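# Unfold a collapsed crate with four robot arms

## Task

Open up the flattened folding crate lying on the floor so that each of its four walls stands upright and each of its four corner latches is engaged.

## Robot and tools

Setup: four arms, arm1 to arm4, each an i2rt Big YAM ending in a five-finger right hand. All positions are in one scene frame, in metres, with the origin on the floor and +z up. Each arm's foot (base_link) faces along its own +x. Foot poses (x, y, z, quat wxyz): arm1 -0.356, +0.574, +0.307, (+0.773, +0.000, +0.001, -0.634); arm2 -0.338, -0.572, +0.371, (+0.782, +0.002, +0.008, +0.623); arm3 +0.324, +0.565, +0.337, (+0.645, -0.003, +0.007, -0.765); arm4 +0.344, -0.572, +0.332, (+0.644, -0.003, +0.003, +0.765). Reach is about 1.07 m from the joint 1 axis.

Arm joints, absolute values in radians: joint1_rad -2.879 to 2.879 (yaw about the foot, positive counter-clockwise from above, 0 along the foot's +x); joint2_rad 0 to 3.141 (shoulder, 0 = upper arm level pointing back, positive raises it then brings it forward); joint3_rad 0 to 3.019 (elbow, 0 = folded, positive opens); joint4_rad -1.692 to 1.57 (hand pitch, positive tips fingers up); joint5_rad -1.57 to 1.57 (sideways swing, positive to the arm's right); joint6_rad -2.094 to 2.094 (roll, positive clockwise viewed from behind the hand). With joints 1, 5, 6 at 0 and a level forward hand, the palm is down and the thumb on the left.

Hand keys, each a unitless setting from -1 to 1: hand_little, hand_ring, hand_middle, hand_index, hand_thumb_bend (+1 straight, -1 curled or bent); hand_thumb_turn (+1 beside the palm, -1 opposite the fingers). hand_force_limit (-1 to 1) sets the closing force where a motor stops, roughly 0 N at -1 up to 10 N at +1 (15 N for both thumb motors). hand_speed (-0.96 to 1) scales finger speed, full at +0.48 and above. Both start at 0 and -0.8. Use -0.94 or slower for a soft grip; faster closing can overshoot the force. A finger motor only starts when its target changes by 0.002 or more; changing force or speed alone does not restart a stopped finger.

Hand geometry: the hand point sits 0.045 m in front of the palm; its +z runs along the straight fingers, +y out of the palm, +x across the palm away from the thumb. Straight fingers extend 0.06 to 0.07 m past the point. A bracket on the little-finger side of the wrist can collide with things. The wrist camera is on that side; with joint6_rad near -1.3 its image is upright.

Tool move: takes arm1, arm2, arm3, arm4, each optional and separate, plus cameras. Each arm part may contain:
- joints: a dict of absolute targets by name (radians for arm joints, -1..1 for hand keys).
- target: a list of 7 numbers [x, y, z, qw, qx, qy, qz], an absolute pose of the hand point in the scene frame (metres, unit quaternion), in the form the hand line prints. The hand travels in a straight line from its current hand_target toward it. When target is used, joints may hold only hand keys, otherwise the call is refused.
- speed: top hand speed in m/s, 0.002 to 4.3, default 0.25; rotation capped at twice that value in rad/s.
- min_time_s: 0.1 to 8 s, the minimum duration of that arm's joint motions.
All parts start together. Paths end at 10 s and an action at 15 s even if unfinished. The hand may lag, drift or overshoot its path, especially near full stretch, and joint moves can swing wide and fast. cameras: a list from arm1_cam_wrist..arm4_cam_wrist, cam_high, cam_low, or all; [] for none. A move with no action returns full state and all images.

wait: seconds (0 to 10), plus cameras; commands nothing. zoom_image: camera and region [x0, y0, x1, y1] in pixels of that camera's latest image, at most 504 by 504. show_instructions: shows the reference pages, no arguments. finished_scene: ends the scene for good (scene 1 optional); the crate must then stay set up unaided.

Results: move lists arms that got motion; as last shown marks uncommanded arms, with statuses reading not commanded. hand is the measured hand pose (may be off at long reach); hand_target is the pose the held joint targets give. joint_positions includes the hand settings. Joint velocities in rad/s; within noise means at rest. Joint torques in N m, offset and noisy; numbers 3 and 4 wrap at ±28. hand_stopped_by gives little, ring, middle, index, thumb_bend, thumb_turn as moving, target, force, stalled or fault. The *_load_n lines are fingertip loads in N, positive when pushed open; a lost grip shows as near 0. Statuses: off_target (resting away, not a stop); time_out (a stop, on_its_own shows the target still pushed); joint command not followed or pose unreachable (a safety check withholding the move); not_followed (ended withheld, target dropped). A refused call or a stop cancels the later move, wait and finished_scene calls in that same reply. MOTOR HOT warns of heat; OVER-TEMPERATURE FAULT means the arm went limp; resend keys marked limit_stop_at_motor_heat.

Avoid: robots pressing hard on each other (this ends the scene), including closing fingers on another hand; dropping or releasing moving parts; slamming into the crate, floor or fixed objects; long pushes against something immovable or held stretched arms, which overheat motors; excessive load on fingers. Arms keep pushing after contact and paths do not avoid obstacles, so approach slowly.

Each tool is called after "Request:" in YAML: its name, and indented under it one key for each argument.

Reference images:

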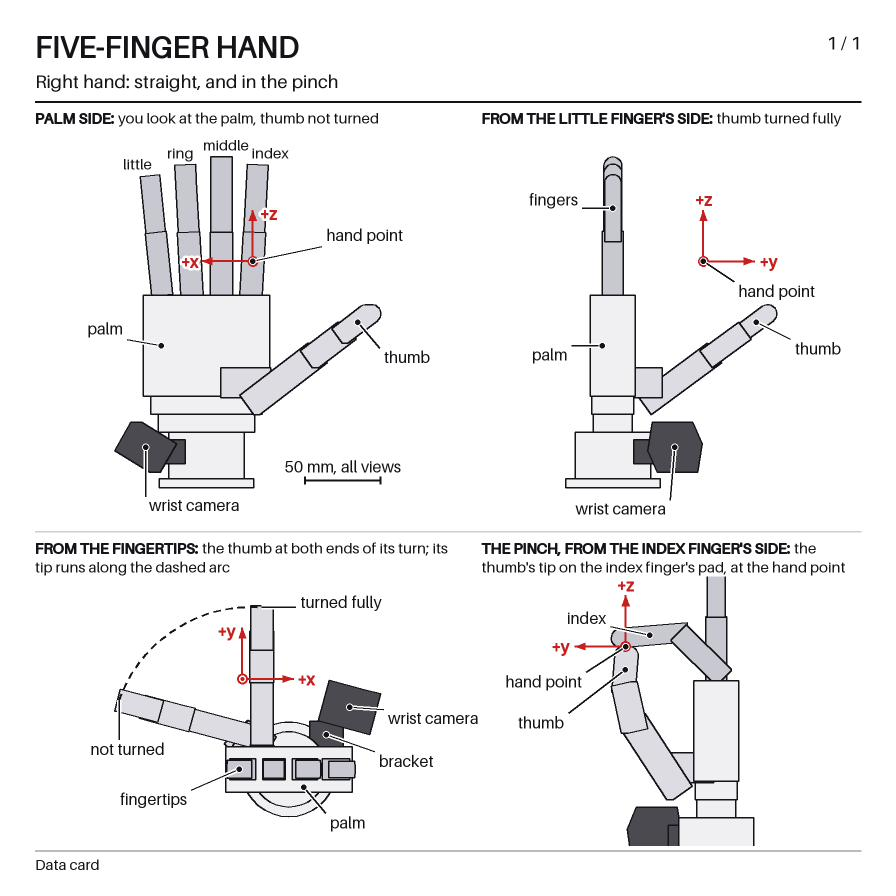

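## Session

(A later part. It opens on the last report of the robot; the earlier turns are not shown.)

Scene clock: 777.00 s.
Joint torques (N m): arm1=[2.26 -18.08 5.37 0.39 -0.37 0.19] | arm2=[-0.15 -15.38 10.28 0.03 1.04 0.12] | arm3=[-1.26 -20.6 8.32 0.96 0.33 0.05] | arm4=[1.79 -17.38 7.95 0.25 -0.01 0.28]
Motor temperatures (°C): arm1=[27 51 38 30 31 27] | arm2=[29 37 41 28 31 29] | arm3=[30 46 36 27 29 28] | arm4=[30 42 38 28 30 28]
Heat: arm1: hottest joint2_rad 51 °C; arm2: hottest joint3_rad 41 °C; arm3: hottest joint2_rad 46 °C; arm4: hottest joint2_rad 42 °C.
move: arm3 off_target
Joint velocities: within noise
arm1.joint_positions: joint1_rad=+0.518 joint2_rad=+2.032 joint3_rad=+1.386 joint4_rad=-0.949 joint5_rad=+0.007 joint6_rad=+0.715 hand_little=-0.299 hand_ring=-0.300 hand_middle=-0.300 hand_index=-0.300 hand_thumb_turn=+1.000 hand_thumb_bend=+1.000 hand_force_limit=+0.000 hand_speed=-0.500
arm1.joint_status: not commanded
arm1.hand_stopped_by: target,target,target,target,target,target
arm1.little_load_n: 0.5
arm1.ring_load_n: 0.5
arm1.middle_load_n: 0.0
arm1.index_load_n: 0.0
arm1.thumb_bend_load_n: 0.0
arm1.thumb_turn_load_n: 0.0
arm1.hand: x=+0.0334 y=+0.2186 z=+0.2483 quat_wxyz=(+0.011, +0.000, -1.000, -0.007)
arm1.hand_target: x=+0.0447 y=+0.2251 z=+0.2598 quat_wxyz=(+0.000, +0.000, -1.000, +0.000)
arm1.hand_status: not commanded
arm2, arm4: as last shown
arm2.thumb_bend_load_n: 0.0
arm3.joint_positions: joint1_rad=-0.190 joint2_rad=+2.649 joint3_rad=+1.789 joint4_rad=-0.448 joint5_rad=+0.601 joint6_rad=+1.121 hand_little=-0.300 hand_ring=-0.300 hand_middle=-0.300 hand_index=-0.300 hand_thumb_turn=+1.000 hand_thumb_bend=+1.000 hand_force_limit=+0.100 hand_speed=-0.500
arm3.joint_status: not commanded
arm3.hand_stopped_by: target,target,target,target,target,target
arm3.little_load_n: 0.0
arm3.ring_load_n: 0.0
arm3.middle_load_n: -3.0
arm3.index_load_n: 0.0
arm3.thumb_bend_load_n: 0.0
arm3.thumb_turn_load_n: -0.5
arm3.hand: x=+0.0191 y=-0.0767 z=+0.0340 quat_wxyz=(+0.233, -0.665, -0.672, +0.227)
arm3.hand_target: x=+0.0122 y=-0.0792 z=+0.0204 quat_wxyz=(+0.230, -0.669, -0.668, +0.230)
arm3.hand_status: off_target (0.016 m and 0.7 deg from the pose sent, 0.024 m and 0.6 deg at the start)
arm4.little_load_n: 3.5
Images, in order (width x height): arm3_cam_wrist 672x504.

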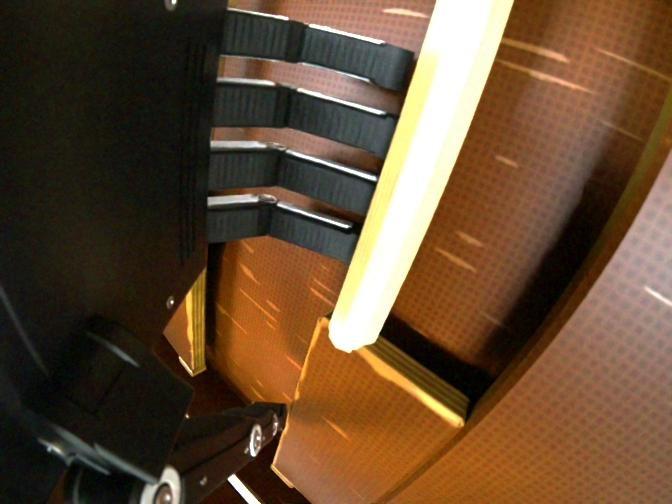

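Request:
move:
  arm3: {"target": [0.045, -0.08, 0.026, -0.23021, 0.66858, 0.66858, -0.23021], "speed": 0.05}
  cameras: ["arm3_cam_wrist"]

Request:
zoom_image:
  camera: "arm3_cam_wrist"
  region: [200, 0, 500, 250]

Scene clock: 783.60 s.
Joint torques (N m): arm1=[2.43 -18.08 5.39 0.34 -0.37 0.18] | arm2=[-0.38 -15.38 10.37 -0.01 1.05 0.09] | arm3=[1.61 -23.12 4.74 0.34 0.08 0.16] | arm4=[1.73 -17.32 7.98 0.27 0 0.28]
Motor temperatures (°C): arm1=[27 51 38 30 31 27] | arm2=[29 37 41 28 31 29] | arm3=[30 46 37 27 29 28] | arm4=[30 42 38 28 30 28]
Heat: arm1: hottest joint2_rad 51 °C; arm2: hottest joint3_rad 41 °C; arm3: hottest joint2_rad 46 °C; arm4: hottest joint2_rad 42 °C.
move: arm3 off_target
Joint velocities: within noise
arm1: as last shown
arm1.little_load_n: 0.0
arm1.ring_load_n: 0.0
arm2.joint_positions: joint1_rad=+0.396 joint2_rad=+1.948 joint3_rad=+1.099 joint4_rad=-0.487 joint5_rad=+1.254 joint6_rad=-0.029 hand_little=+1.000 hand_ring=+1.000 hand_middle=+1.000 hand_index=+1.000 hand_thumb_turn=+1.000 hand_thumb_bend=+1.000 hand_force_limit=+0.000 hand_speed=-0.800
arm2.joint_status: not commanded
arm2.hand_stopped_by: target,target,target,target,target,target
arm2.little_load_n: 0.0
arm2.ring_load_n: 0.0
arm2.middle_load_n: 0.0
arm2.index_load_n: 0.0
arm2.thumb_bend_load_n: 0.0
arm2.thumb_turn_load_n: 0.0
arm2.hand: x=-0.2422 y=-0.0934 z=+0.3656 quat_wxyz=(-0.133, +0.812, +0.013, +0.568)
arm2.hand_target: x=-0.2401 y=-0.0785 z=+0.3702 quat_wxyz=(-0.141, +0.812, -0.002, +0.566)
arm2.hand_status: not commanded
arm3.joint_positions: joint1_rad=-0.181 joint2_rad=+2.649 joint3_rad=+1.781 joint4_rad=-0.448 joint5_rad=+0.619 joint6_rad=+1.162 hand_little=-0.300 hand_ring=-0.300 hand_middle=-0.300 hand_index=-0.300 hand_thumb_turn=+1.000 hand_thumb_bend=+1.000 hand_force_limit=+0.100 hand_speed=-0.500
arm3.joint_status: not commanded
arm3.hand_stopped_by: target,target,target,target,target,target
arm3.little_load_n: 0.0
arm3.ring_load_n: 0.0
arm3.middle_load_n: -1.5
arm3.index_load_n: 0.0
arm3.thumb_bend_load_n: 0.0
arm3.thumb_turn_load_n: 0.0
arm3.hand: x=+0.0225 y=-0.0770 z=+0.0336 quat_wxyz=(+0.236, -0.674, -0.660, +0.233)
arm3.hand_target: x=+0.0447 y=-0.0795 z=+0.0262 quat_wxyz=(+0.230, -0.669, -0.669, +0.230)
arm3.hand_status: off_target (0.024 m and 1.4 deg from the pose sent, 0.027 m and 0.7 deg at the start)
arm4.joint_positions: joint1_rad=+0.565 joint2_rad=+2.103 joint3_rad=+1.406 joint4_rad=-0.915 joint5_rad=+0.002 joint6_rad=+0.701 hand_little=-0.299 hand_ring=-0.300 hand_middle=-0.300 hand_index=-0.300 hand_thumb_turn=+1.000 hand_thumb_bend=+1.000 hand_force_limit=+0.200 hand_speed=-0.500
arm4.joint_status: not commanded
arm4.hand_stopped_by: target,target,target,target,target,target
arm4.little_load_n: 3.5
arm4.ring_load_n: 1.0
arm4.middle_load_n: 0.0
arm4.index_load_n: 0.0
arm4.thumb_bend_load_n: 0.0
arm4.thumb_turn_load_n: -3.0
arm4.hand: x=-0.0558 y=-0.2223 z=+0.2388 quat_wxyz=(+0.019, +1.000, +0.017, +0.015)
arm4.hand_target: x=-0.0698 y=-0.2153 z=+0.2600 quat_wxyz=(+0.001, +1.000, +0.000, -0.001)
arm4.hand_status: not commanded
Images, in order (width x height): arm3_cam_wrist 672x504.

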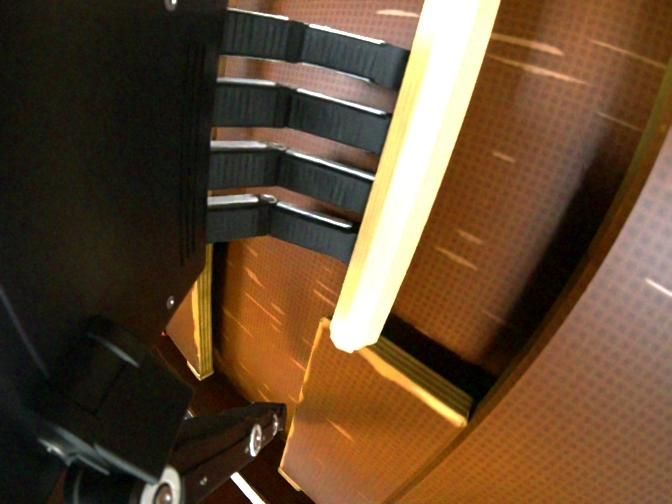

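Scaled by 1.680 from the camera's image (finer frame: 960x720).

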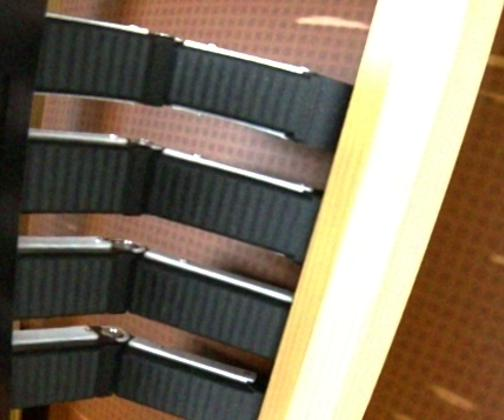

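Request:
move:
  arm3: {"target": [-0.008, -0.081, 0.045, -0.23021, 0.66858, 0.66858, -0.23021], "speed": 0.06, "joints": {"hand_little": -0.5, "hand_ring": -0.5, "hand_middle": -0.5, "hand_index": -0.5}}
  cameras: ["arm3_cam_wrist"]

Request:
zoom_image:
  camera: "arm3_cam_wrist"
  region: [200, 0, 500, 250]

Scene clock: 807.83 s.
Joint torques (N m): arm1=[2.37 -18.08 5.38 0.36 -0.36 0.18] | arm2=[-1.03 -15.21 10.19 -0.02 1.05 0.08] | arm3=[-2.02 -24.41 8.25 -0.01 0.64 -0.21] | arm4=[1.73 -17.38 7.94 0.29 -0.02 0.28]
Motor temperatures (°C): arm1=[27 51 38 30 30 27] | arm2=[29 37 41 28 31 29] | arm3=[30 48 36 27 29 28] | arm4=[30 42 38 28 30 28]
Heat: arm1: hottest joint2_rad 51 °C; arm2: hottest joint3_rad 41 °C; arm3: hottest joint2_rad 48 °C; arm4: hottest joint2_rad 42 °C.
move: arm3 off_target
Joint velocities: within noise
arm1.joint_positions: joint1_rad=+0.518 joint2_rad=+2.032 joint3_rad=+1.386 joint4_rad=-0.949 joint5_rad=+0.007 joint6_rad=+0.715 hand_little=-0.299 hand_ring=-0.300 hand_middle=-0.300 hand_index=-0.300 hand_thumb_turn=+1.000 hand_thumb_bend=+1.000 hand_force_limit=+0.000 hand_speed=-0.500
arm1.joint_status: not commanded
arm1.hand_stopped_by: target,target,target,target,target,target
arm1.little_load_n: 0.5
arm1.ring_load_n: 0.0
arm1.middle_load_n: 0.0
arm1.index_load_n: 0.0
arm1.thumb_bend_load_n: 0.0
arm1.thumb_turn_load_n: 0.0
arm1.hand: x=+0.0334 y=+0.2186 z=+0.2483 quat_wxyz=(+0.011, +0.000, -1.000, -0.007)
arm1.hand_target: x=+0.0447 y=+0.2251 z=+0.2598 quat_wxyz=(+0.000, +0.000, -1.000, +0.000)
arm1.hand_status: not commanded
arm2, arm4: as last shown
arm3.joint_positions: joint1_rad=-0.204 joint2_rad=+2.651 joint3_rad=+1.789 joint4_rad=-0.443 joint5_rad=+0.585 joint6_rad=+1.110 hand_little=-0.500 hand_ring=-0.499 hand_middle=-0.499 hand_index=-0.500 hand_thumb_turn=+1.000 hand_thumb_bend=+1.000 hand_force_limit=+0.100 hand_speed=-0.500
arm3.joint_status: all done
arm3.hand_stopped_by: target,target,target,target,target,target
arm3.little_load_n: 0.0
arm3.ring_load_n: 0.0
arm3.middle_load_n: 5.5
arm3.index_load_n: 0.0
arm3.thumb_bend_load_n: 0.0
arm3.thumb_turn_load_n: 0.0
arm3.hand: x=+0.0136 y=-0.0737 z=+0.0319 quat_wxyz=(+0.228, -0.667, -0.673, +0.223)
arm3.hand_target: x=-0.0078 y=-0.0803 z=+0.0452 quat_wxyz=(+0.230, -0.669, -0.668, +0.230)
arm3.hand_status: off_target (0.026 m and 1.0 deg from the pose sent, 0.033 m and 1.4 deg at the start)
arm4.index_load_n: 0.5
led back after a hold (arm3 arm): the arm was led back toward your command in small steps, so it may still be short of it.
pose unreachable (arm3 arm): on one or more control steps of this call this arm could not follow its commanded pose, so it was not sent that pose on those steps. It may still have moved: this result reports where it is.
cause: moving toward the commanded pose would bring a part of the arm too close to another arm (the arm1 arm, along the way the arms are being sent, or toward where that arm still pushes).
Images, in order (width x height): arm3_cam_wrist 672x504.

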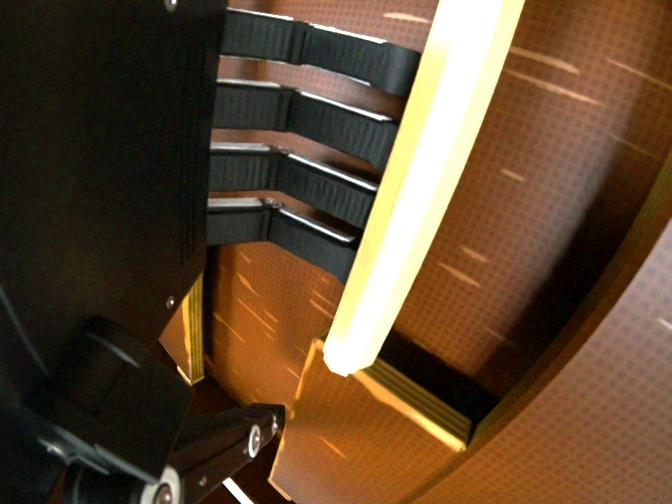

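Scaled by 1.680 from the camera's image (finer frame: 960x720).

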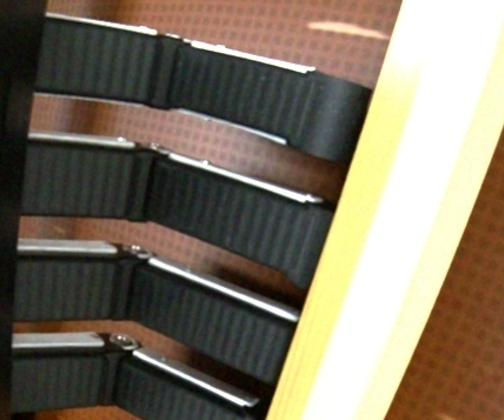

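Request:
move:
  arm3: {"target": [0.010, -0.08, 0.085, -0.2706, 0.65328, 0.65328, -0.2706], "speed": 0.08, "joints": {"hand_little": 0.1, "hand_ring": 0.1, "hand_middle": 0.1, "hand_index": 0.1}}

Request:
move:
  arm3: {"target": [-0.008, -0.08, 0.07, -0.2706, 0.65328, 0.65328, -0.2706], "speed": 0.08, "joints": {"hand_little": -0.6, "hand_ring": -0.6, "hand_middle": -0.6, "hand_index": -0.6}}
  cameras: ["arm3_cam_wrist", "arm2_cam_wrist"]

Request:
zoom_image:
  camera: "arm3_cam_wrist"
  region: [200, 0, 500, 250]

Scene clock: 821.73 s.
Joint torques (N m): arm1=[2.43 -18.08 5.37 0.35 -0.36 0.18] | arm2=[-0.15 -15.33 10.18 -0.12 1.06 0.05] | arm3=[0.44 -24.47 5.37 0.91 0.68 0.12] | arm4=[1.79 -17.44 7.95 0.25 -0.01 0.28]
Motor temperatures (°C): arm1=[27 51 38 30 30 27] | arm2=[29 37 41 28 31 29] | arm3=[30 46 37 27 29 28] | arm4=[30 42 38 28 30 28]
Heat: arm1: hottest joint2_rad 51 °C; arm2: hottest joint3_rad 41 °C; arm3: hottest joint2_rad 46 °C; arm4: hottest joint2_rad 42 °C.
move: arm3 off_target
Joint velocities: within noise
arm1, arm2, arm4: as last shown
arm1.middle_load_n: 0.5
arm3.joint_positions: joint1_rad=-0.181 joint2_rad=+2.567 joint3_rad=+1.718 joint4_rad=-0.425 joint5_rad=+0.713 joint6_rad=+1.104 hand_little=+0.100 hand_ring=+0.100 hand_middle=+0.100 hand_index=+0.100 hand_thumb_turn=+1.000 hand_thumb_bend=+1.000 hand_force_limit=+0.100 hand_speed=-0.500
arm3.joint_status: all done
arm3.hand_stopped_by: target,target,target,target,target,target
arm3.little_load_n: 0.0
arm3.ring_load_n: 0.0
arm3.middle_load_n: 0.0
arm3.index_load_n: 0.0
arm3.thumb_bend_load_n: 0.0
arm3.thumb_turn_load_n: -0.5
arm3.hand: x=+0.0064 y=-0.0705 z=+0.0756 quat_wxyz=(+0.276, -0.652, -0.657, +0.258)
arm3.hand_target: x=+0.0101 y=-0.0801 z=+0.0851 quat_wxyz=(+0.270, -0.653, -0.653, +0.271)
arm3.hand_status: off_target (0.014 m and 1.7 deg from the pose sent, 0.053 m and 7.8 deg at the start)
arm4.middle_load_n: 0.5
arm4.index_load_n: 0.0
pictures: none

Scene clock: 822.77 s.
Joint torques (N m): arm1=[2.49 -18.08 5.38 0.35 -0.36 0.18] | arm2=[-0.5 -15.44 10.22 -0.02 1.07 0.08] | arm3=[-1.79 -21.25 8.35 0.9 0.4 -0.07] | arm4=[1.85 -17.38 7.94 0.29 -0.01 0.28]
Motor temperatures (°C): arm1=[27 51 38 30 30 27] | arm2=[29 37 41 28 31 29] | arm3=[30 46 37 27 29 28] | arm4=[30 42 38 28 30 28]
Heat: arm1: hottest joint2_rad 51 °C; arm2: hottest joint3_rad 41 °C; arm3: hottest joint2_rad 46 °C; arm4: hottest joint2_rad 42 °C.
move: arm3 off_target
Joint velocities: within noise
arm1, arm2, arm4: as last shown
arm1.middle_load_n: 0.0
arm3.joint_positions: joint1_rad=-0.182 joint2_rad=+2.567 joint3_rad=+1.718 joint4_rad=-0.399 joint5_rad=+0.711 joint6_rad=+1.089 hand_little=-0.600 hand_ring=-0.600 hand_middle=-0.600 hand_index=-0.600 hand_thumb_turn=+1.000 hand_thumb_bend=+1.000 hand_force_limit=+0.100 hand_speed=-0.500
arm3.joint_status: all done
arm3.hand_stopped_by: target,target,target,target,target,target
arm3.little_load_n: 0.0
arm3.ring_load_n: 0.0
arm3.middle_load_n: 0.0
arm3.index_load_n: 0.0
arm3.thumb_bend_load_n: 0.0
arm3.thumb_turn_load_n: 0.0
arm3.hand: x=+0.0038 y=-0.0755 z=+0.0772 quat_wxyz=(+0.272, -0.650, -0.657, +0.266)
arm3.hand_target: x=-0.0078 y=-0.0796 z=+0.0705 quat_wxyz=(+0.271, -0.653, -0.653, +0.271)
arm3.hand_status: off_target (0.015 m and 0.8 deg from the pose sent, 0.018 m and 1.7 deg at the start)
arm4.little_load_n: 4.0
arm4.middle_load_n: 0.0
pictures: arm2_cam_wrist, arm3_cam_wrist
Images, in order (width x height): arm2_cam_wrist 672x504, arm3_cam_wrist 672x504.

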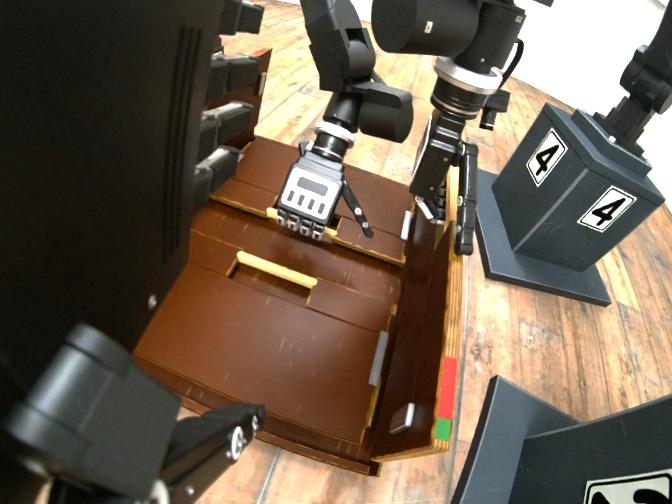

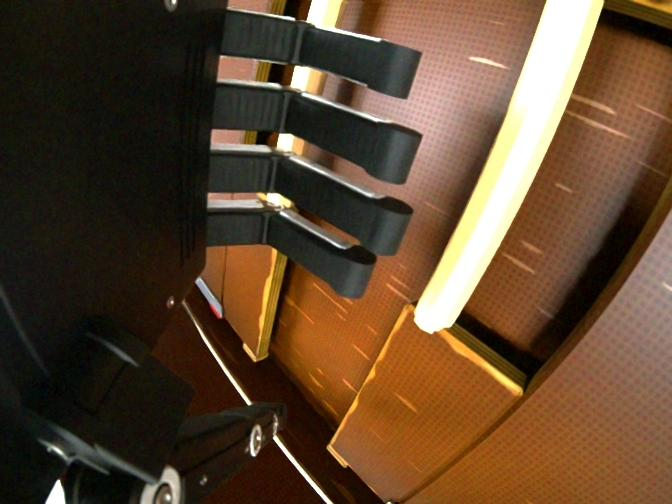

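Scaled by 1.680 from the camera's image (finer frame: 960x720).

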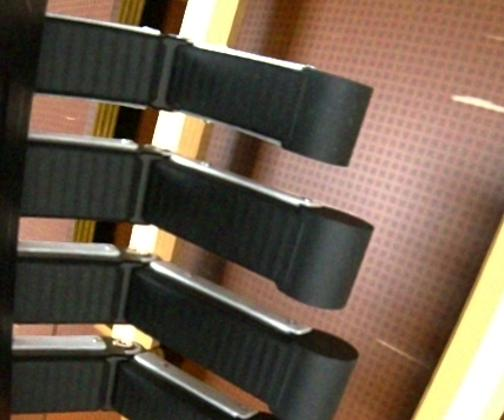

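Request:
move:
  arm3: {"target": [-0.006, -0.08, 0.028, -0.2706, 0.65328, 0.65328, -0.2706], "speed": 0.06}
  cameras: ["arm3_cam_wrist", "cam_low"]

Request:
zoom_image:
  camera: "cam_low"
  region: [350, 280, 550, 430]

Scene clock: 827.73 s.
Joint torques (N m): arm1=[2.43 -18.08 5.38 0.36 -0.37 0.18] | arm2=[-0.62 -15.09 10.22 -0.08 1.04 0.09] | arm3=[-0.85 -21.48 8.01 0.92 0.43 -0.03] | arm4=[1.79 -17.44 7.94 0.25 -0.01 0.28]
Motor temperatures (°C): arm1=[27 51 38 30 30 27] | arm2=[29 37 42 28 31 29] | arm3=[30 46 37 27 29 28] | arm4=[30 42 38 28 30 28]
Heat: arm1: hottest joint2_rad 51 °C; arm2: hottest joint3_rad 42 °C; arm3: hottest joint2_rad 46 °C; arm4: hottest joint2_rad 42 °C.
move: arm3 off_target
Joint velocities: within noise
arm1, arm2, arm4: as last shown
arm1.middle_load_n: 0.5
arm2.thumb_turn_load_n: 0.5
arm3.joint_positions: joint1_rad=-0.183 joint2_rad=+2.658 joint3_rad=+1.769 joint4_rad=-0.363 joint5_rad=+0.711 joint6_rad=+1.089 hand_little=-0.600 hand_ring=-0.600 hand_middle=-0.600 hand_index=-0.600 hand_thumb_turn=+1.000 hand_thumb_bend=+1.000 hand_force_limit=+0.100 hand_speed=-0.500
arm3.joint_status: not commanded
arm3.hand_stopped_by: target,target,target,target,target,target
arm3.little_load_n: 0.0
arm3.ring_load_n: 0.0
arm3.middle_load_n: 0.0
arm3.index_load_n: 0.0
arm3.thumb_bend_load_n: 0.0
arm3.thumb_turn_load_n: 0.0
arm3.hand: x=+0.0025 y=-0.0747 z=+0.0346 quat_wxyz=(+0.273, -0.650, -0.658, +0.265)
arm3.hand_target: x=-0.0057 y=-0.0796 z=+0.0284 quat_wxyz=(+0.271, -0.653, -0.653, +0.271)
arm3.hand_status: off_target (0.012 m and 0.9 deg from the pose sent, 0.050 m and 0.8 deg at the start)
Images, in order (width x height): arm3_cam_wrist 672x504, cam_low 896x504.

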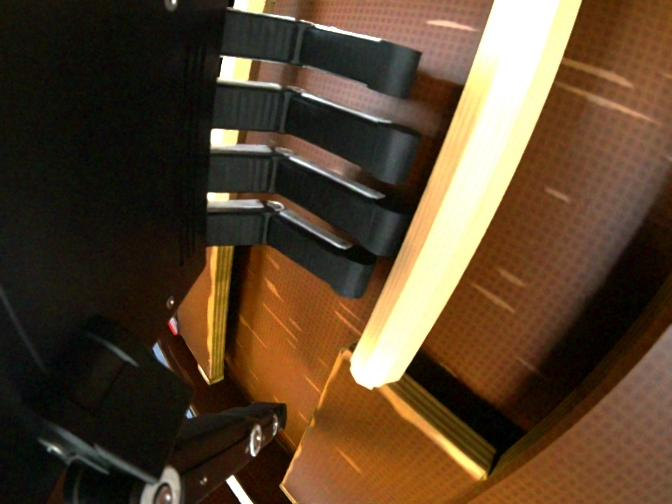

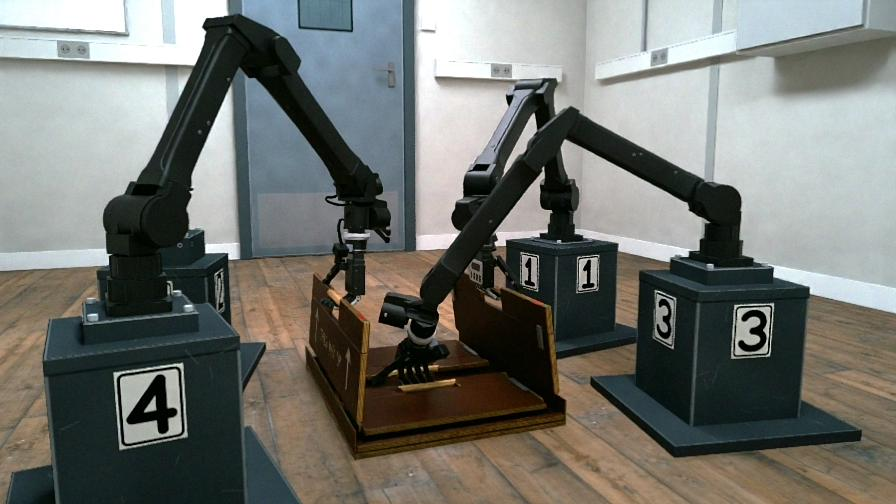

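Scaled by 2.520 from the camera's image (finer frame: 1280x720).

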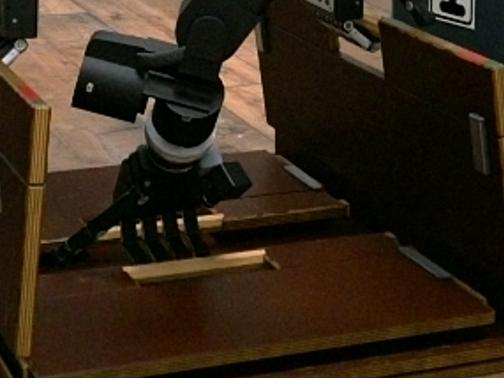

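Request:
move:
  arm3: {"target": [-0.004, -0.08, 0.013, -0.2706, 0.65328, 0.65328, -0.2706], "speed": 0.05}
  cameras: ["arm3_cam_wrist", "arm2_cam_wrist"]

Request:
zoom_image:
  camera: "arm2_cam_wrist"
  region: [240, 150, 380, 270]

Scene clock: 832.07 s.
Joint torques (N m): arm1=[2.43 -18.14 5.37 0.36 -0.37 0.19] | arm2=[-0.44 -15.56 10.32 -0.1 1.05 0.12] | arm3=[-0.97 -21.36 7.83 0.84 0.48 0.02] | arm4=[1.85 -17.32 7.95 0.28 -0.01 0.28]
Motor temperatures (°C): arm1=[27 51 38 30 30 27] | arm2=[29 37 42 28 31 29] | arm3=[30 46 37 27 29 28] | arm4=[30 42 38 28 30 28]
Heat: arm1: hottest joint2_rad 51 °C; arm2: hottest joint3_rad 42 °C; arm3: hottest joint2_rad 46 °C; arm4: hottest joint2_rad 42 °C.
move: arm3 off_target
Joint velocities: within noise
arm1, arm2, arm4: as last shown
arm1.middle_load_n: 0.0
arm2.thumb_turn_load_n: 0.0
arm3.joint_positions: joint1_rad=-0.183 joint2_rad=+2.691 joint3_rad=+1.789 joint4_rad=-0.353 joint5_rad=+0.711 joint6_rad=+1.089 hand_little=-0.600 hand_ring=-0.600 hand_middle=-0.600 hand_index=-0.600 hand_thumb_turn=+1.000 hand_thumb_bend=+1.000 hand_force_limit=+0.100 hand_speed=-0.500
arm3.joint_status: not commanded
arm3.hand_stopped_by: target,target,target,target,target,target
arm3.little_load_n: 0.0
arm3.ring_load_n: 0.0
arm3.middle_load_n: -0.5
arm3.index_load_n: 0.0
arm3.thumb_bend_load_n: 0.0
arm3.thumb_turn_load_n: 0.0
arm3.hand: x=+0.0027 y=-0.0735 z=+0.0191 quat_wxyz=(+0.274, -0.650, -0.658, +0.264)
arm3.hand_target: x=-0.0038 y=-0.0797 z=+0.0134 quat_wxyz=(+0.271, -0.653, -0.653, +0.271)
arm3.hand_status: off_target (0.011 m and 1.1 deg from the pose sent, 0.023 m and 0.9 deg at the start)
arm4.little_load_n: 3.5
arm4.index_load_n: 0.5
pictures: arm2_cam_wrist, arm3_cam_wrist
Images, in order (width x height): arm2_cam_wrist 672x504, arm3_cam_wrist 672x504.

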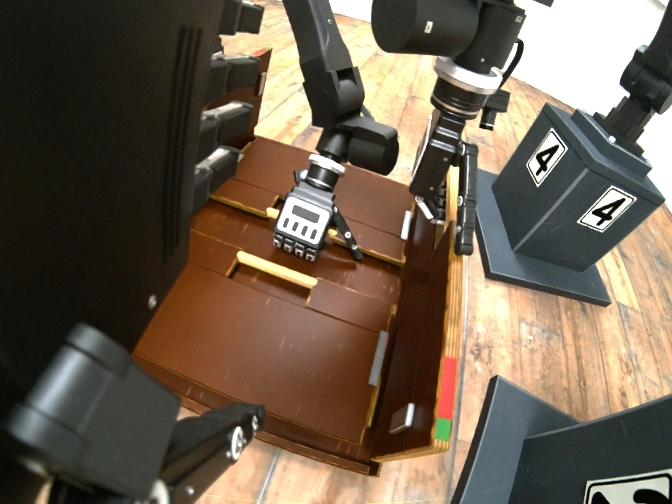

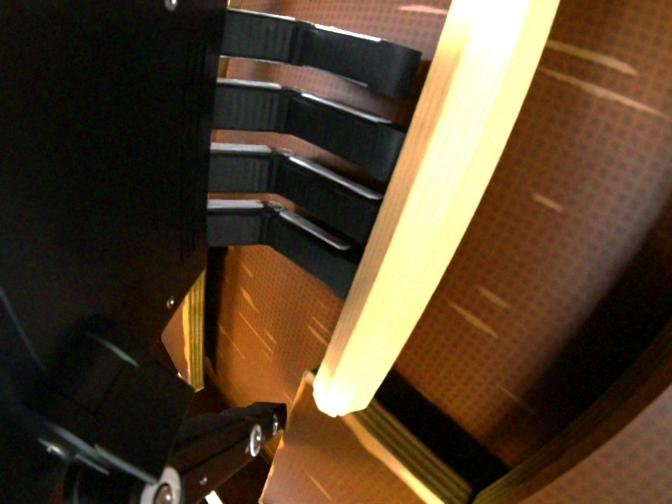

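Scaled by 3.600 from the camera's image (finer frame: 960x720).

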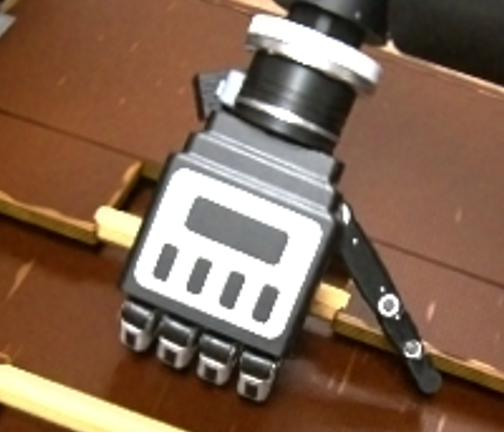

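Request:
move:
  arm3: {"target": [0.032, -0.08, 0.018, -0.2706, 0.65328, 0.65328, -0.2706], "speed": 0.05}
  cameras: ["arm3_cam_wrist", "arm2_cam_wrist"]

Request:
zoom_image:
  camera: "arm2_cam_wrist"
  region: [240, 150, 380, 270]

Scene clock: 841.93 s.
Joint torques (N m): arm1=[2.43 -18.08 5.38 0.35 -0.36 0.19] | arm2=[-0.67 -15.38 10.29 0.03 1.04 0.11] | arm3=[1.49 -23.71 4.56 0.02 0.43 -0.01] | arm4=[1.67 -17.38 7.94 0.24 -0.01 0.28]
Motor temperatures (°C): arm1=[27 51 38 30 30 27] | arm2=[29 37 42 28 31 29] | arm3=[30 47 37 27 29 28] | arm4=[30 42 38 28 30 28]
Heat: arm1: hottest joint2_rad 51 °C; arm2: hottest joint3_rad 42 °C; arm3: hottest joint2_rad 47 °C; arm4: hottest joint2_rad 42 °C.
move: arm3 off_target
Joint velocities: within noise
arm1, arm2, arm4: as last shown
arm3.joint_positions: joint1_rad=-0.165 joint2_rad=+2.691 joint3_rad=+1.779 joint4_rad=-0.353 joint5_rad=+0.729 joint6_rad=+1.158 hand_little=-0.600 hand_ring=-0.600 hand_middle=-0.600 hand_index=-0.600 hand_thumb_turn=+1.000 hand_thumb_bend=+1.000 hand_force_limit=+0.100 hand_speed=-0.500
arm3.joint_status: not commanded
arm3.hand_stopped_by: target,target,target,target,target,target
arm3.little_load_n: -0.5
arm3.ring_load_n: 0.5
arm3.middle_load_n: 0.0
arm3.index_load_n: 0.0
arm3.thumb_bend_load_n: -1.0
arm3.thumb_turn_load_n: 0.0
arm3.hand: x=+0.0117 y=-0.0767 z=+0.0186 quat_wxyz=(+0.272, -0.664, -0.640, +0.274)
arm3.hand_target: x=+0.0316 y=-0.0798 z=+0.0179 quat_wxyz=(+0.271, -0.653, -0.653, +0.271)
arm3.hand_status: off_target (0.021 m and 2.0 deg from the pose sent, 0.030 m and 1.1 deg at the start)
arm4.index_load_n: 0.0
pictures: arm2_cam_wrist, arm3_cam_wrist
Images, in order (width x height): arm2_cam_wrist 672x504, arm3_cam_wrist 672x504.

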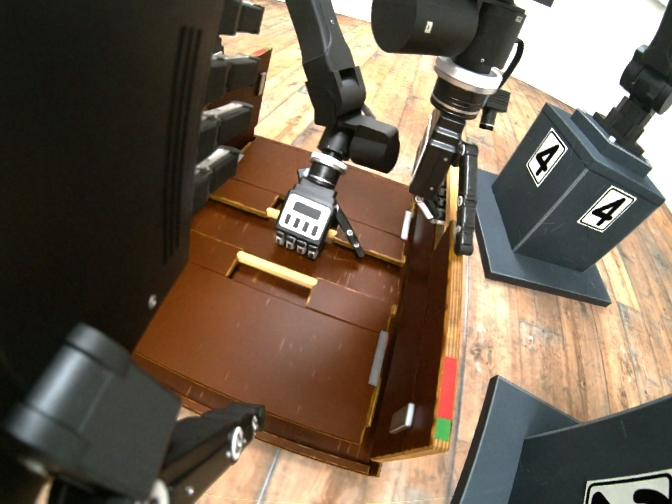

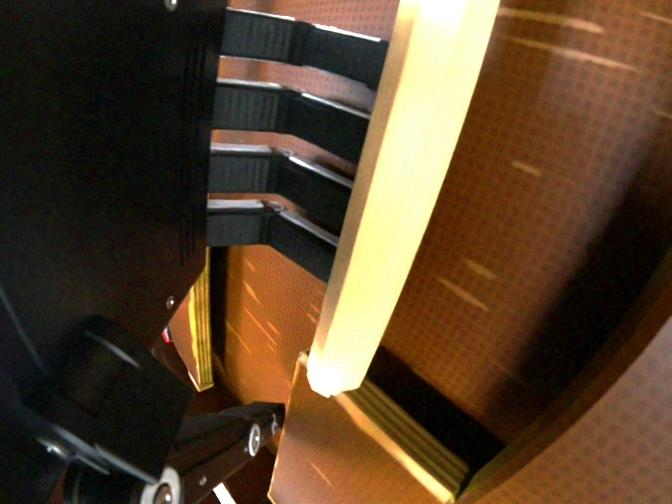

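Scaled by 3.600 from the camera's image (finer frame: 960x720).

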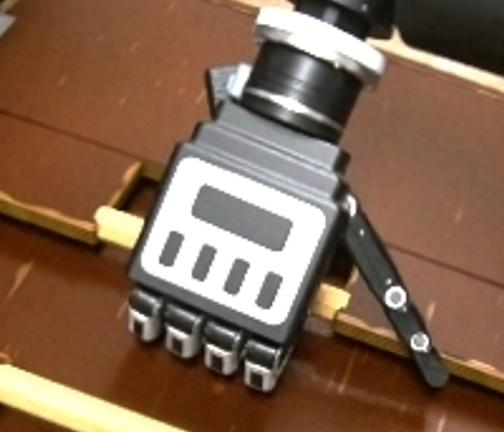

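Request:
move:
  arm3: {"target": [0.005, -0.08, 0.024, -0.2706, 0.65328, 0.65328, -0.2706], "speed": 0.06}
  arm1: {"target": [0.045, 0.225, 0.253, 0, 0, 0.98769, -0.15643], "speed": 0.05}
  cameras: ["arm1_cam_wrist", "cam_low", "arm2_cam_wrist"]

Scene clock: 893.10 s.
Joint torques (N m): arm1=[2.32 -16.79 5.53 0.87 0.36 0.14] | arm2=[-0.5 -15.27 10.36 -0.13 1.06 0.11] | arm3=[-0.79 -23.82 6.38 0.4 0.22 -0.27] | arm4=[1.73 -17.32 7.92 0.25 -0.02 0.28]
Motor temperatures (°C): arm1=[27 51 38 30 30 27] | arm2=[29 37 42 28 31 29] | arm3=[30 51 35 27 29 28] | arm4=[30 43 38 28 30 28]
Heat: arm1: hottest joint2_rad 51 °C; arm2: hottest joint3_rad 42 °C; arm3: hottest joint2_rad 51 °C; arm4: hottest joint2_rad 43 °C.
move: arm1 off_target; arm3 done
Joint velocities: within noise
arm1.joint_positions: joint1_rad=+0.604 joint2_rad=+1.912 joint3_rad=+1.173 joint4_rad=-0.651 joint5_rad=+0.222 joint6_rad=+0.779 hand_little=-0.299 hand_ring=-0.300 hand_middle=-0.300 hand_index=-0.300 hand_thumb_turn=+1.000 hand_thumb_bend=+1.000 hand_force_limit=+0.000 hand_speed=-0.500
arm1.joint_status: not commanded
arm1.hand_stopped_by: target,target,target,target,target,target
arm1.little_load_n: 0.5
arm1.ring_load_n: 0.0
arm1.middle_load_n: 0.0
arm1.index_load_n: 0.0
arm1.thumb_bend_load_n: 0.0
arm1.thumb_turn_load_n: 0.0
arm1.hand: x=+0.0329 y=+0.2234 z=+0.2372 quat_wxyz=(+0.015, +0.001, -0.990, +0.141)
arm1.hand_target: x=+0.0449 y=+0.2252 z=+0.2528 quat_wxyz=(+0.000, +0.000, -0.988, +0.156)
arm1.hand_status: off_target (0.020 m and 2.4 deg from the pose sent, 0.014 m and 18.9 deg at the start)
arm2, arm4: as last shown
arm3.joint_positions: joint1_rad=-0.170 joint2_rad=+2.690 joint3_rad=+1.779 joint4_rad=-0.353 joint5_rad=+0.721 joint6_rad=+1.131 hand_little=-0.600 hand_ring=-0.600 hand_middle=-0.600 hand_index=-0.600 hand_thumb_turn=+1.000 hand_thumb_bend=+1.000 hand_force_limit=+0.100 hand_speed=-0.500
arm3.joint_status: not commanded
arm3.hand_stopped_by: target,target,target,target,target,target
arm3.little_load_n: 0.0
arm3.ring_load_n: 0.0
arm3.middle_load_n: 0.0
arm3.index_load_n: 0.0
arm3.thumb_bend_load_n: 0.0
arm3.thumb_turn_load_n: 0.0
arm3.hand: x=+0.0100 y=-0.0747 z=+0.0185 quat_wxyz=(+0.273, -0.658, -0.648, +0.269)
arm3.hand_target: x=+0.0049 y=-0.0798 z=+0.0240 quat_wxyz=(+0.271, -0.653, -0.653, +0.271)
arm3.hand_status: done (0.009 m and 0.8 deg from the pose sent, 0.009 m and 2.0 deg at the start)
arm4.little_load_n: 4.0
arm4.thumb_turn_load_n: -2.5
pictures: arm1_cam_wrist, arm2_cam_wrist, cam_low
Images, in order (width x height): arm1_cam_wrist 672x504, arm2_cam_wrist 672x504, cam_low 896x504.

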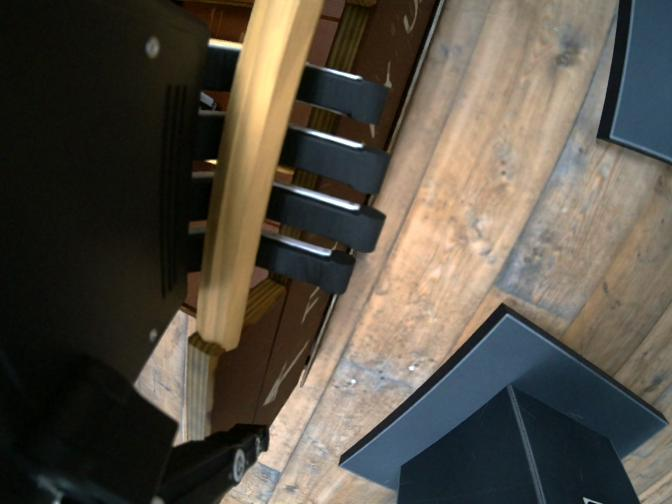

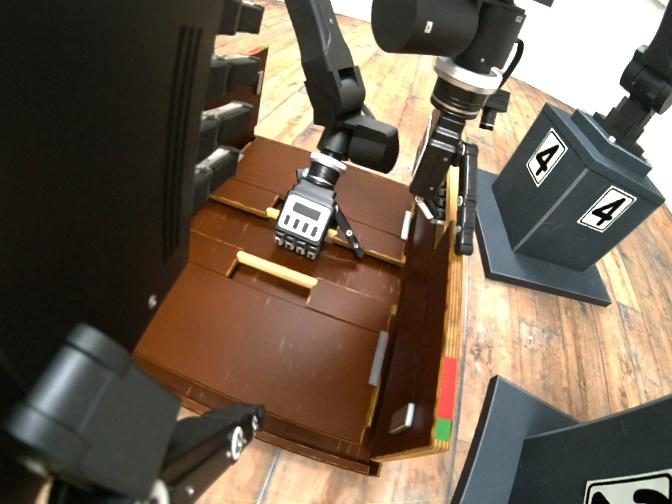

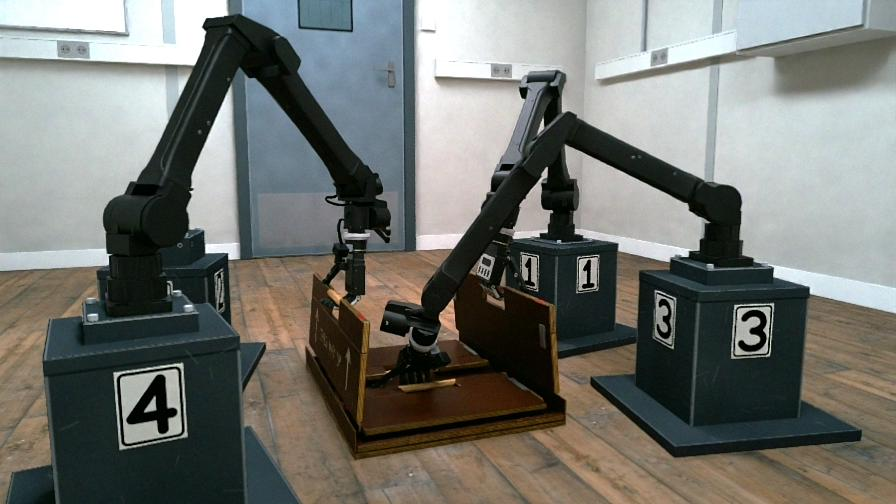

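Request:
move:
  arm3: {"target": [0.012, -0.08, 0.08, -0.17106, 0.6861, 0.6861, -0.17106], "speed": 0.08}

Request:
move:
  arm3: {"target": [0.002, -0.08, 0.07, -0.17106, 0.6861, 0.6861, -0.17106], "speed": 0.08, "joints": {"hand_little": -0.47, "hand_ring": -0.47, "hand_middle": -0.47, "hand_index": -0.47}}
  cameras: ["arm3_cam_wrist", "arm2_cam_wrist"]

Scene clock: 910.00 s.
Joint torques (N m): arm1=[2.2 -16.5 5.55 0.84 0.34 0.14] | arm2=[-0.32 -15.33 10.15 -0.08 1.05 0.07] | arm3=[-0.97 -27.05 7.45 -1.22 0.09 -0.26] | arm4=[1.73 -17.38 7.95 0.27 -0.02 0.28]
Motor temperatures (°C): arm1=[27 51 38 30 30 27] | arm2=[29 37 42 28 31 29] | arm3=[30 49 35 27 29 28] | arm4=[30 43 38 28 30 28]
Heat: arm1: hottest joint2_rad 51 °C; arm2: hottest joint3_rad 42 °C; arm3: hottest joint2_rad 49 °C; arm4: hottest joint2_rad 43 °C.
move: arm3 off_target
Joint velocities: within noise
arm1: as last shown
arm1.joint_positions: joint1_rad=+0.604 joint2_rad=+1.908 joint3_rad=+1.173 joint4_rad=-0.651 joint5_rad=+0.223 joint6_rad=+0.779 hand_little=-0.299 hand_ring=-0.300 hand_middle=-0.300 hand_index=-0.300 hand_thumb_turn=+1.000 hand_thumb_bend=+1.000 hand_force_limit=+0.000 hand_speed=-0.500
arm1.ring_load_n: 0.5
arm1.middle_load_n: 0.5
arm1.hand: x=+0.0335 y=+0.2230 z=+0.2389 quat_wxyz=(+0.014, +0.001, -0.990, +0.143)
arm1.hand_target: x=+0.0448 y=+0.2251 z=+0.2528 quat_wxyz=(+0.000, +0.000, -0.988, +0.156)
arm2.joint_positions: joint1_rad=+0.396 joint2_rad=+1.948 joint3_rad=+1.099 joint4_rad=-0.487 joint5_rad=+1.254 joint6_rad=-0.029 hand_little=+1.000 hand_ring=+1.000 hand_middle=+1.000 hand_index=+1.000 hand_thumb_turn=+1.000 hand_thumb_bend=+1.000 hand_force_limit=+0.000 hand_speed=-0.800
arm2.joint_status: not commanded
arm2.hand_stopped_by: target,target,target,target,target,target
arm2.little_load_n: 0.0
arm2.ring_load_n: 0.0
arm2.middle_load_n: 0.0
arm2.index_load_n: 0.0
arm2.thumb_bend_load_n: -0.5
arm2.thumb_turn_load_n: 0.0
arm2.hand: x=-0.2422 y=-0.0934 z=+0.3656 quat_wxyz=(-0.133, +0.812, +0.013, +0.568)
arm2.hand_target: x=-0.2401 y=-0.0785 z=+0.3702 quat_wxyz=(-0.141, +0.812, -0.002, +0.566)
arm2.hand_status: not commanded
arm3.joint_positions: joint1_rad=-0.242 joint2_rad=+2.612 joint3_rad=+1.808 joint4_rad=-0.562 joint5_rad=+0.434 joint6_rad=+1.134 hand_little=-0.600 hand_ring=-0.600 hand_middle=-0.599 hand_index=-0.600 hand_thumb_turn=+1.000 hand_thumb_bend=+1.000 hand_force_limit=+0.100 hand_speed=-0.500
arm3.joint_status: not commanded
arm3.hand_stopped_by: target,target,target,target,target,target
arm3.little_load_n: 0.0
arm3.ring_load_n: 0.0
arm3.middle_load_n: 12.0
arm3.index_load_n: 0.0
arm3.thumb_bend_load_n: 0.0
arm3.thumb_turn_load_n: 0.0
arm3.hand: x=+0.0182 y=-0.0723 z=+0.0524 quat_wxyz=(+0.172, -0.692, -0.679, +0.172)
arm3.hand_target: x=+0.0120 y=-0.0799 z=+0.0793 quat_wxyz=(+0.171, -0.686, -0.686, +0.172)
arm3.hand_status: off_target (0.029 m and 1.1 deg from the pose sent, 0.062 m and 17.1 deg at the start)
arm4.joint_positions: joint1_rad=+0.565 joint2_rad=+2.102 joint3_rad=+1.406 joint4_rad=-0.915 joint5_rad=+0.002 joint6_rad=+0.701 hand_little=-0.299 hand_ring=-0.300 hand_middle=-0.300 hand_index=-0.300 hand_thumb_turn=+1.000 hand_thumb_bend=+1.000 hand_force_limit=+0.200 hand_speed=-0.500
arm4.joint_status: not commanded
arm4.hand_stopped_by: target,target,target,target,target,target
arm4.little_load_n: 3.5
arm4.ring_load_n: 1.0
arm4.middle_load_n: 0.0
arm4.index_load_n: 0.0
arm4.thumb_bend_load_n: 0.0
arm4.thumb_turn_load_n: -3.0
arm4.hand: x=-0.0558 y=-0.2222 z=+0.2389 quat_wxyz=(+0.019, +1.000, +0.017, +0.015)
arm4.hand_target: x=-0.0698 y=-0.2152 z=+0.2601 quat_wxyz=(+0.001, +1.000, +0.000, -0.001)
arm4.hand_status: not commanded
pictures: none

Scene clock: 911.00 s.
Joint torques (N m): arm1=[2.26 -16.5 5.57 0.84 0.34 0.14] | arm2=[-0.5 -15.44 10.35 -0.14 1.06 0.09] | arm3=[-1.61 -24.7 8.92 -0.36 0.29 -0.15] | arm4=[1.79 -17.32 7.97 0.25 -0.01 0.28]
Motor temperatures (°C): arm1=[27 51 38 30 30 27] | arm2=[29 37 42 28 31 29] | arm3=[30 49 35 27 29 28] | arm4=[30 43 38 28 30 28]
Heat: arm1: hottest joint2_rad 51 °C; arm2: hottest joint3_rad 42 °C; arm3: hottest joint2_rad 49 °C; arm4: hottest joint2_rad 43 °C.
move: arm3 off_target
Joint velocities: within noise
arm1, arm2, arm4: as last shown
arm1.ring_load_n: 0.0
arm1.middle_load_n: 0.0
arm1.thumb_bend_load_n: -0.5
arm2.thumb_bend_load_n: 0.0
arm3.joint_positions: joint1_rad=-0.246 joint2_rad=+2.609 joint3_rad=+1.818 joint4_rad=-0.581 joint5_rad=+0.428 joint6_rad=+1.115 hand_little=-0.470 hand_ring=-0.470 hand_middle=-0.469 hand_index=-0.470 hand_thumb_turn=+1.000 hand_thumb_bend=+1.000 hand_force_limit=+0.100 hand_speed=-0.500
arm3.joint_status: all done
arm3.hand_stopped_by: target,target,force,target,target,target
arm3.little_load_n: 0.0
arm3.ring_load_n: 0.0
arm3.middle_load_n: 6.0
arm3.index_load_n: 0.0
arm3.thumb_bend_load_n: 0.0
arm3.thumb_turn_load_n: -0.5
arm3.hand: x=+0.0170 y=-0.0717 z=+0.0561 quat_wxyz=(+0.172, -0.687, -0.686, +0.166)
arm3.hand_target: x=+0.0022 y=-0.0796 z=+0.0702 quat_wxyz=(+0.171, -0.686, -0.686, +0.172)
arm3.hand_status: off_target (0.022 m and 0.6 deg from the pose sent, 0.025 m and 1.1 deg at the start)
arm4.thumb_bend_load_n: 0.5
pictures: arm2_cam_wrist, arm3_cam_wrist
Images, in order (width x height): arm2_cam_wrist 672x504, arm3_cam_wrist 672x504.

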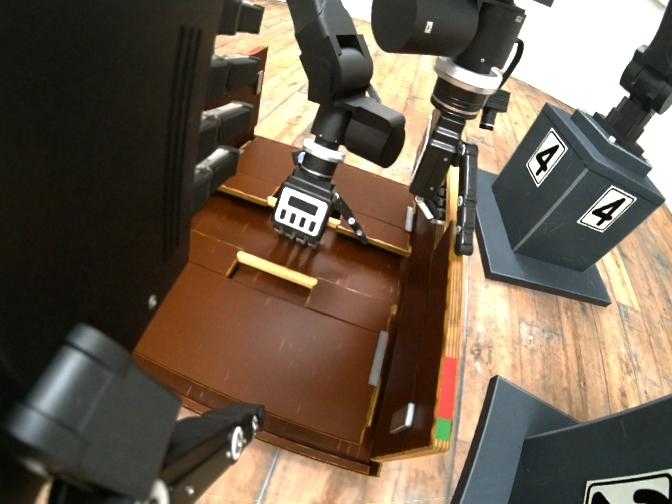

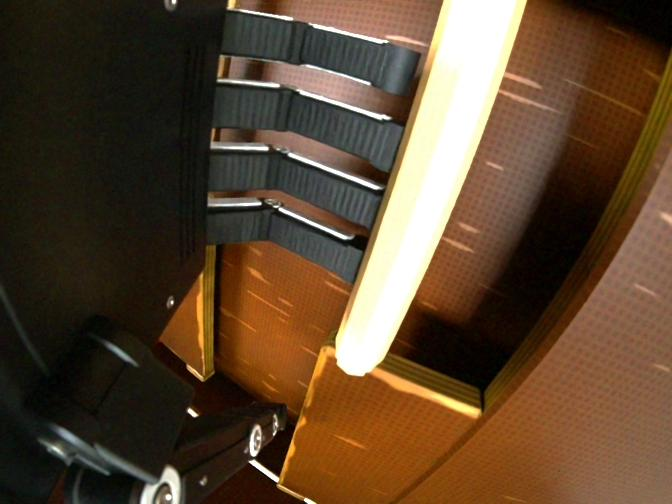

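Request:
move:
  arm3: {"target": [0.026, -0.08, 0.071, -0.17106, 0.6861, 0.6861, -0.17106], "speed": 0.04}
  cameras: ["arm3_cam_wrist", "arm2_cam_wrist"]

Request:
zoom_image:
  camera: "arm3_cam_wrist"
  region: [200, 0, 500, 400]

Scene clock: 917.87 s.
Joint torques (N m): arm1=[2.32 -16.56 5.56 0.87 0.34 0.14] | arm2=[-0.91 -15.56 10.22 -0.08 1.06 0.07] | arm3=[0.62 -26.23 5.67 -0.28 0.44 -0.03] | arm4=[1.85 -17.32 7.94 0.27 -0.02 0.27]
Motor temperatures (°C): arm1=[27 50 38 30 30 27] | arm2=[29 37 42 28 31 29] | arm3=[30 48 36 27 29 28] | arm4=[30 43 38 28 30 28]
Heat: arm1: hottest joint2_rad 50 °C; arm2: hottest joint3_rad 42 °C; arm3: hottest joint2_rad 48 °C; arm4: hottest joint2_rad 43 °C.
move: arm3 off_target
Joint velocities: within noise
arm1, arm2, arm4: as last shown
arm1.thumb_bend_load_n: 0.0
arm2.thumb_bend_load_n: -0.5
arm3.joint_positions: joint1_rad=-0.244 joint2_rad=+2.609 joint3_rad=+1.815 joint4_rad=-0.581 joint5_rad=+0.431 joint6_rad=+1.132 hand_little=-0.470 hand_ring=-0.470 hand_middle=-0.469 hand_index=-0.470 hand_thumb_turn=+1.000 hand_thumb_bend=+1.000 hand_force_limit=+0.100 hand_speed=-0.500
arm3.joint_status: not commanded
arm3.hand_stopped_by: target,target,force,target,target,target
arm3.little_load_n: 0.0
arm3.ring_load_n: 0.0
arm3.middle_load_n: 6.0
arm3.index_load_n: 0.0
arm3.thumb_bend_load_n: 0.0
arm3.thumb_turn_load_n: 0.0
arm3.hand: x=+0.0175 y=-0.0718 z=+0.0556 quat_wxyz=(+0.172, -0.692, -0.680, +0.167)
arm3.hand_target: x=+0.0258 y=-0.0800 z=+0.0707 quat_wxyz=(+0.171, -0.686, -0.686, +0.171)
arm3.hand_status: off_target (0.019 m and 1.1 deg from the pose sent, 0.019 m and 0.6 deg at the start)
arm4.little_load_n: 4.0
arm4.thumb_bend_load_n: 0.0
pictures: arm2_cam_wrist, arm3_cam_wrist
Images, in order (width x height): arm2_cam_wrist 672x504, arm3_cam_wrist 672x504.

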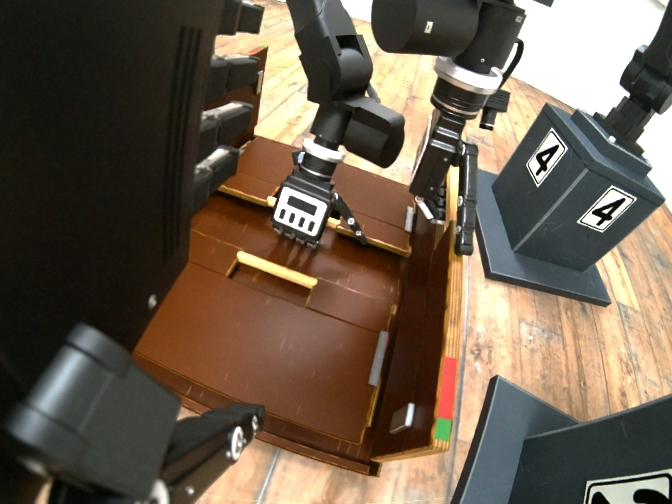

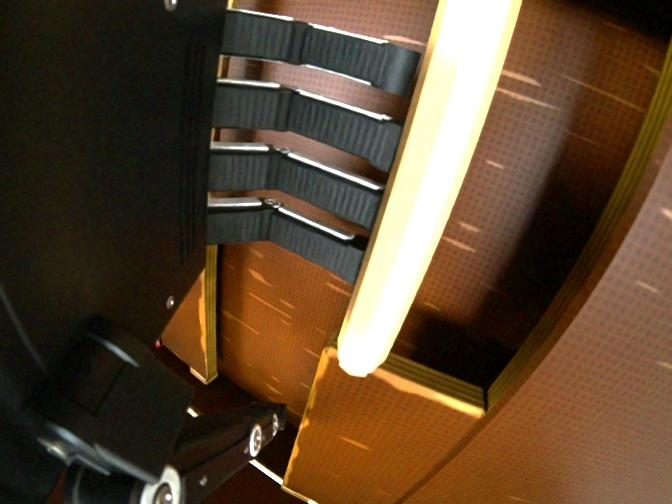

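Scaled by 1.260 from the camera's image (finer frame: 960x720).

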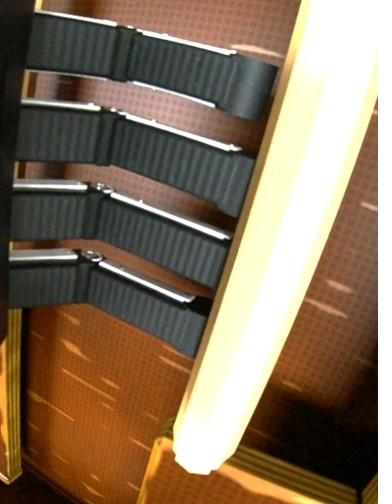

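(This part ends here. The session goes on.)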